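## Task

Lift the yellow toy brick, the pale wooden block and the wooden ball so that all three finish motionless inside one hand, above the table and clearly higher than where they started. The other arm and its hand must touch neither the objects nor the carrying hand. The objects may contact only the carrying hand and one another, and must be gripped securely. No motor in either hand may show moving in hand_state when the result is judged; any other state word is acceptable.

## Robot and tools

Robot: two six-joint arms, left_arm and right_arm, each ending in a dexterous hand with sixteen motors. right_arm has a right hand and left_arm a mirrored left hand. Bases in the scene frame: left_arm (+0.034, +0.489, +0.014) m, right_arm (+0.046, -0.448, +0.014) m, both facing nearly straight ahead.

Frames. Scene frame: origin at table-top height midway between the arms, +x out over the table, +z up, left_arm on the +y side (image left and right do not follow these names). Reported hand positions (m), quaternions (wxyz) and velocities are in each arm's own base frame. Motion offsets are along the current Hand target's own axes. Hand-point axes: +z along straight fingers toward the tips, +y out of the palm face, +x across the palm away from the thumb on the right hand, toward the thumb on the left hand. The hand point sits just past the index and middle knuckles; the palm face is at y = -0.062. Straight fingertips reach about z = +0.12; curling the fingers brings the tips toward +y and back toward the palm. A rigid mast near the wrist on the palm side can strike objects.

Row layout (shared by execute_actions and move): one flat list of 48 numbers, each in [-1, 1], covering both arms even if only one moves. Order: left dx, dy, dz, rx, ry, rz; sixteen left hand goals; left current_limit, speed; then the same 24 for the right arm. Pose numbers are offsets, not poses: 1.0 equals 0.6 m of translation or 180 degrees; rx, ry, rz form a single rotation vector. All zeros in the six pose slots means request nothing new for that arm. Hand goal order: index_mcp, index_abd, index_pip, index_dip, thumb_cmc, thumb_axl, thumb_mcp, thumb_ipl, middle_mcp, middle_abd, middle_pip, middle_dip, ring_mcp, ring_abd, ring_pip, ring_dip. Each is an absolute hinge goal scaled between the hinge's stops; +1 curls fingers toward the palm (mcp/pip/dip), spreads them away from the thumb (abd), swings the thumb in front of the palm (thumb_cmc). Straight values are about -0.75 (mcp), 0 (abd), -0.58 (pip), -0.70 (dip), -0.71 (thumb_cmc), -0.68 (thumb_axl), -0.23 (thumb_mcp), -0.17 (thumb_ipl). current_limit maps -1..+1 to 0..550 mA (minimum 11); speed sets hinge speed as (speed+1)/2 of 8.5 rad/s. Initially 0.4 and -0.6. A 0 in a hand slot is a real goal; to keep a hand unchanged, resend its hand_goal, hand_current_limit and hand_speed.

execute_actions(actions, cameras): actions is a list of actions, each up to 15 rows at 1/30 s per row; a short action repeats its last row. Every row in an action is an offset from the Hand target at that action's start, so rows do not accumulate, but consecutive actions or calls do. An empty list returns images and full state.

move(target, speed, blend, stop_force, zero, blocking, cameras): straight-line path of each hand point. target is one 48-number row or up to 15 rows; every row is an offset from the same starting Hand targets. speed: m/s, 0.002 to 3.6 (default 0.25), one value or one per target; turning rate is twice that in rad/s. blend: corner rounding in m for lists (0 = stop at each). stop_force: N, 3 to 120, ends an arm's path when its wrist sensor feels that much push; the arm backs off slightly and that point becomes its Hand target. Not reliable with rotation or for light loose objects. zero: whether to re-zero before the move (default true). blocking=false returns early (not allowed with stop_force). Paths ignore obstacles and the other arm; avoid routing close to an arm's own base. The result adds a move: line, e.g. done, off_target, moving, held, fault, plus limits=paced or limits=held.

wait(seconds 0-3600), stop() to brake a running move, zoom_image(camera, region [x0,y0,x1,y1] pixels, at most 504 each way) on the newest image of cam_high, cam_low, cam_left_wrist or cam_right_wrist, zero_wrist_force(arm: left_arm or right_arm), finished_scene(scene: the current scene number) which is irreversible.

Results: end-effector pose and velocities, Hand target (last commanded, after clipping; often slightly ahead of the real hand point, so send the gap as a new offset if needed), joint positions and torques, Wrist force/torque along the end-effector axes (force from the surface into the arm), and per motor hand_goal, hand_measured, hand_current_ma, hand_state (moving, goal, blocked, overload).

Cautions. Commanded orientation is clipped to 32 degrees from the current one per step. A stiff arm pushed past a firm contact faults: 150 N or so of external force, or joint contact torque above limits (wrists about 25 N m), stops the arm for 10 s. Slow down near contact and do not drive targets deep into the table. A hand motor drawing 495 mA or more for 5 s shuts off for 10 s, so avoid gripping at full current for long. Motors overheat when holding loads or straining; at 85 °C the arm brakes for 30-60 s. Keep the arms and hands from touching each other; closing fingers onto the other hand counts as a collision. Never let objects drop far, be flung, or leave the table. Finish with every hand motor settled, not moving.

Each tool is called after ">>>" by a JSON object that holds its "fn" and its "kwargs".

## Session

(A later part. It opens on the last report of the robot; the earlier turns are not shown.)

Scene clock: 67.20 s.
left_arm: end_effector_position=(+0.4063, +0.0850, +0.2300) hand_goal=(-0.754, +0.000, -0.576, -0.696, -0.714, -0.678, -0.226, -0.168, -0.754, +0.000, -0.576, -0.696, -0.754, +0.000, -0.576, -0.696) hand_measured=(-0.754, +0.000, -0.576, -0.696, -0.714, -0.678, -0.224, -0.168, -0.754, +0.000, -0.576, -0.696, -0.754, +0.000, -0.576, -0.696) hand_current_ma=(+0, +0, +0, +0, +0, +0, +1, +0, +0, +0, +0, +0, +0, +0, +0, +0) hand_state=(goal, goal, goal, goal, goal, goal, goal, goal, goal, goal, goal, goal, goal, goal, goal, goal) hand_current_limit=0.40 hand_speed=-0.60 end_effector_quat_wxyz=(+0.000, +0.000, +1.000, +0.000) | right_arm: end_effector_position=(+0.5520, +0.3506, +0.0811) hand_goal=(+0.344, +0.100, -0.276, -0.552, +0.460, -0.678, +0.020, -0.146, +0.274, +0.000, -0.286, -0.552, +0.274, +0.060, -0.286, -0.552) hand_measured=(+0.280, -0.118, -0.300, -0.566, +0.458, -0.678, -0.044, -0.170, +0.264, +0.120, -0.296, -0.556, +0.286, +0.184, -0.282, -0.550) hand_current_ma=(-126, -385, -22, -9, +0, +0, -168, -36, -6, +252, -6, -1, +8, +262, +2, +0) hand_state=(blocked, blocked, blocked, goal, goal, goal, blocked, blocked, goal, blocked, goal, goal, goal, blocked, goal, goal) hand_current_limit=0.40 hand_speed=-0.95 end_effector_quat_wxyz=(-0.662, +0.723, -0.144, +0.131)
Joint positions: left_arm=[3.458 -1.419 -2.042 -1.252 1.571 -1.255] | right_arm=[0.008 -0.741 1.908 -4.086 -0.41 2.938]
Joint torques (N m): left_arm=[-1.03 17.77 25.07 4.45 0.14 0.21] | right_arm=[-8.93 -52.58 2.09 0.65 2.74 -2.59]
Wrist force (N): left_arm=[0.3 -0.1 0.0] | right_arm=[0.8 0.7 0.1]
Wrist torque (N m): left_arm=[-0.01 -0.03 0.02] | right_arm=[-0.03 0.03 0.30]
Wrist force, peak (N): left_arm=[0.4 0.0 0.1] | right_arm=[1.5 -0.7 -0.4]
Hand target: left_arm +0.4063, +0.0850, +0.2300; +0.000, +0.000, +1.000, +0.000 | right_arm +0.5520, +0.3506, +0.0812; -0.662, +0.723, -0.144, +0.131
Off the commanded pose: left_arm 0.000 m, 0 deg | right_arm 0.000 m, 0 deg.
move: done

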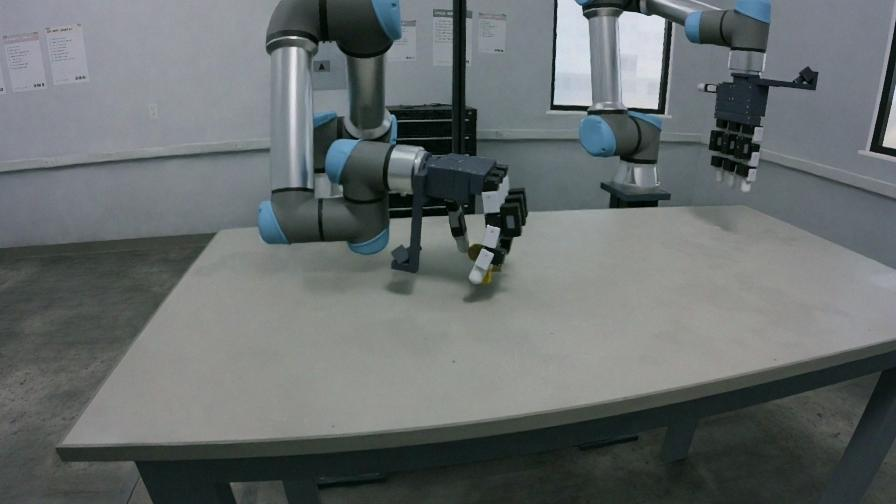

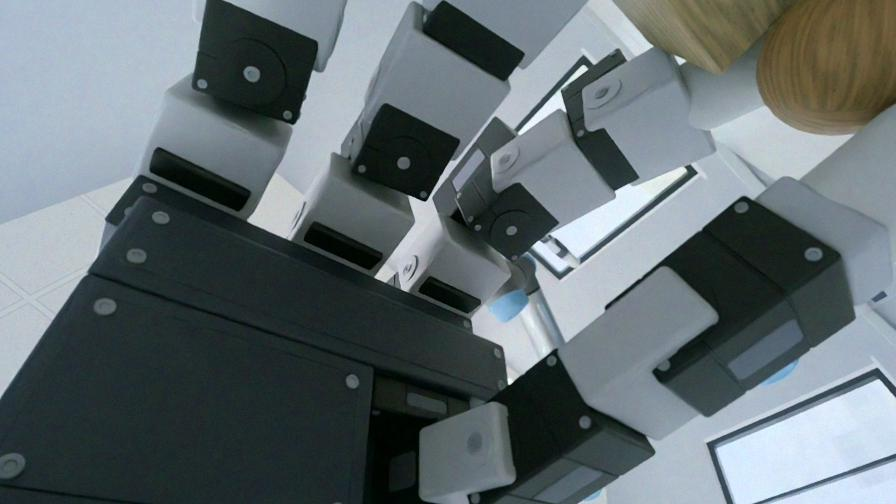

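Held. Lift 12 cm more.

>>> {"fn": "move", "kwargs": {"target": [0,0,0,0,0,0,-0.754,0,-0.576,-0.696,-0.714,-0.678,-0.226,-0.168,-0.754,0,-0.576,-0.696,-0.754,0,-0.576,-0.696,0.4,-0.6,0,-0.2,-0.0175,0,0,0,0.344,0.1,-0.276,-0.552,0.46,-0.678,0.02,-0.146,0.274,0.0,-0.286,-0.552,0.274,0.06,-0.286,-0.552,0.4,-0.95], "speed": 0.08, "cameras": ["cam_low","cam_right_wrist"]}}

>>> {"fn": "zoom_image", "kwargs": {"camera": "cam_low", "region": [420, 140, 520, 240]}}

Scene clock: 69.67 s.
left_arm: end_effector_position=(+0.4063, +0.0850, +0.2300) hand_goal=(-0.754, +0.000, -0.576, -0.696, -0.714, -0.678, -0.226, -0.168, -0.754, +0.000, -0.576, -0.696, -0.754, +0.000, -0.576, -0.696) hand_measured=(-0.754, +0.000, -0.576, -0.696, -0.714, -0.678, -0.224, -0.168, -0.754, +0.000, -0.576, -0.696, -0.754, +0.000, -0.576, -0.696) hand_current_ma=(+0, +0, +0, +0, +0, +0, +1, +0, +0, +0, +0, +0, +0, +0, +0, +0) hand_state=(goal, goal, goal, goal, goal, goal, goal, goal, goal, goal, goal, goal, goal, goal, goal, goal) hand_current_limit=0.40 hand_speed=-0.60 end_effector_quat_wxyz=(+0.000, +0.000, +1.000, +0.000) | right_arm: end_effector_position=(+0.5522, +0.3506, +0.2016) hand_goal=(+0.344, +0.100, -0.276, -0.552, +0.460, -0.678, +0.020, -0.146, +0.274, +0.000, -0.286, -0.552, +0.274, +0.060, -0.286, -0.552) hand_measured=(+0.280, -0.118, -0.300, -0.566, +0.458, -0.678, -0.044, -0.170, +0.264, +0.120, -0.296, -0.556, +0.286, +0.184, -0.282, -0.550) hand_current_ma=(-126, -385, -22, -9, +0, +0, -168, -36, -6, +252, -6, -1, +8, +262, +2, +0) hand_state=(blocked, blocked, blocked, goal, goal, goal, blocked, blocked, goal, blocked, goal, goal, goal, blocked, goal, goal) hand_current_limit=0.40 hand_speed=-0.95 end_effector_quat_wxyz=(-0.662, +0.723, -0.144, +0.131)
Joint positions: left_arm=[3.458 -1.419 -2.042 -1.252 1.571 -1.255] | right_arm=[0.008 -1.001 1.918 -3.835 -0.41 2.938]
Joint torques (N m): left_arm=[-0.8 17.83 24.56 4.54 0.18 0.23] | right_arm=[3.09 -48.15 -25.41 0.81 0.71 -2.53]
Wrist force (N): left_arm=[0.0 0.1 0.0] | right_arm=[0.7 1.0 0.4]
Wrist torque (N m): left_arm=[0.02 0.01 0.00] | right_arm=[-0.02 0.03 0.37]
Wrist force, peak (N): left_arm=[0.2 0.0 -0.5] | right_arm=[1.0 1.5 0.2]
Hand target: left_arm +0.4063, +0.0850, +0.2300; +0.000, +0.000, +1.000, +0.000 | right_arm +0.5522, +0.3506, +0.2017; -0.662, +0.723, -0.144, +0.131
Off the commanded pose: left_arm 0.000 m, 0 deg | right_arm 0.000 m, 0 deg.
move: done

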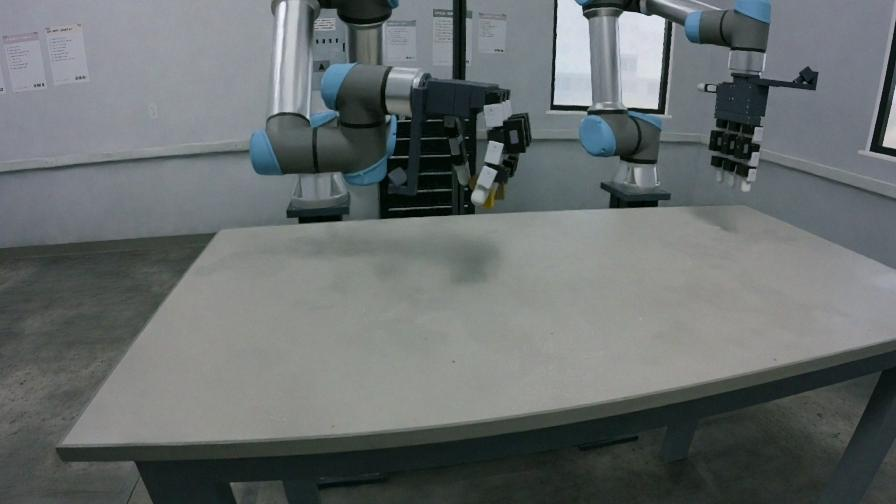

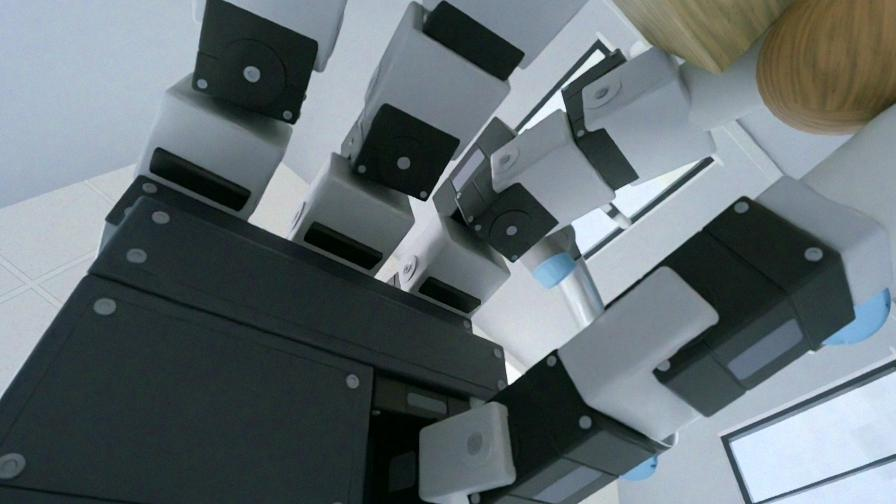

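Scaled by 5.040.

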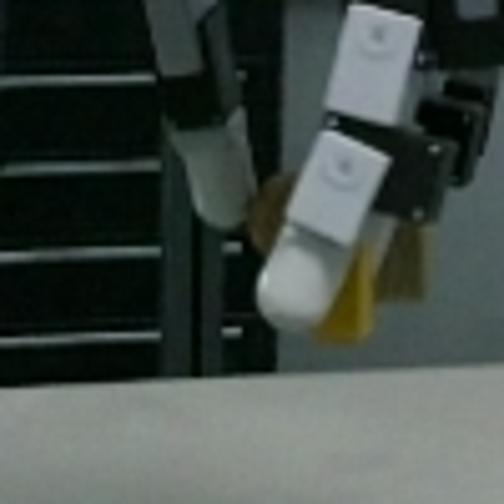

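>>> {"fn": "finished_scene", "kwargs": {"scene": 2}}

The scene is finished: the task was done.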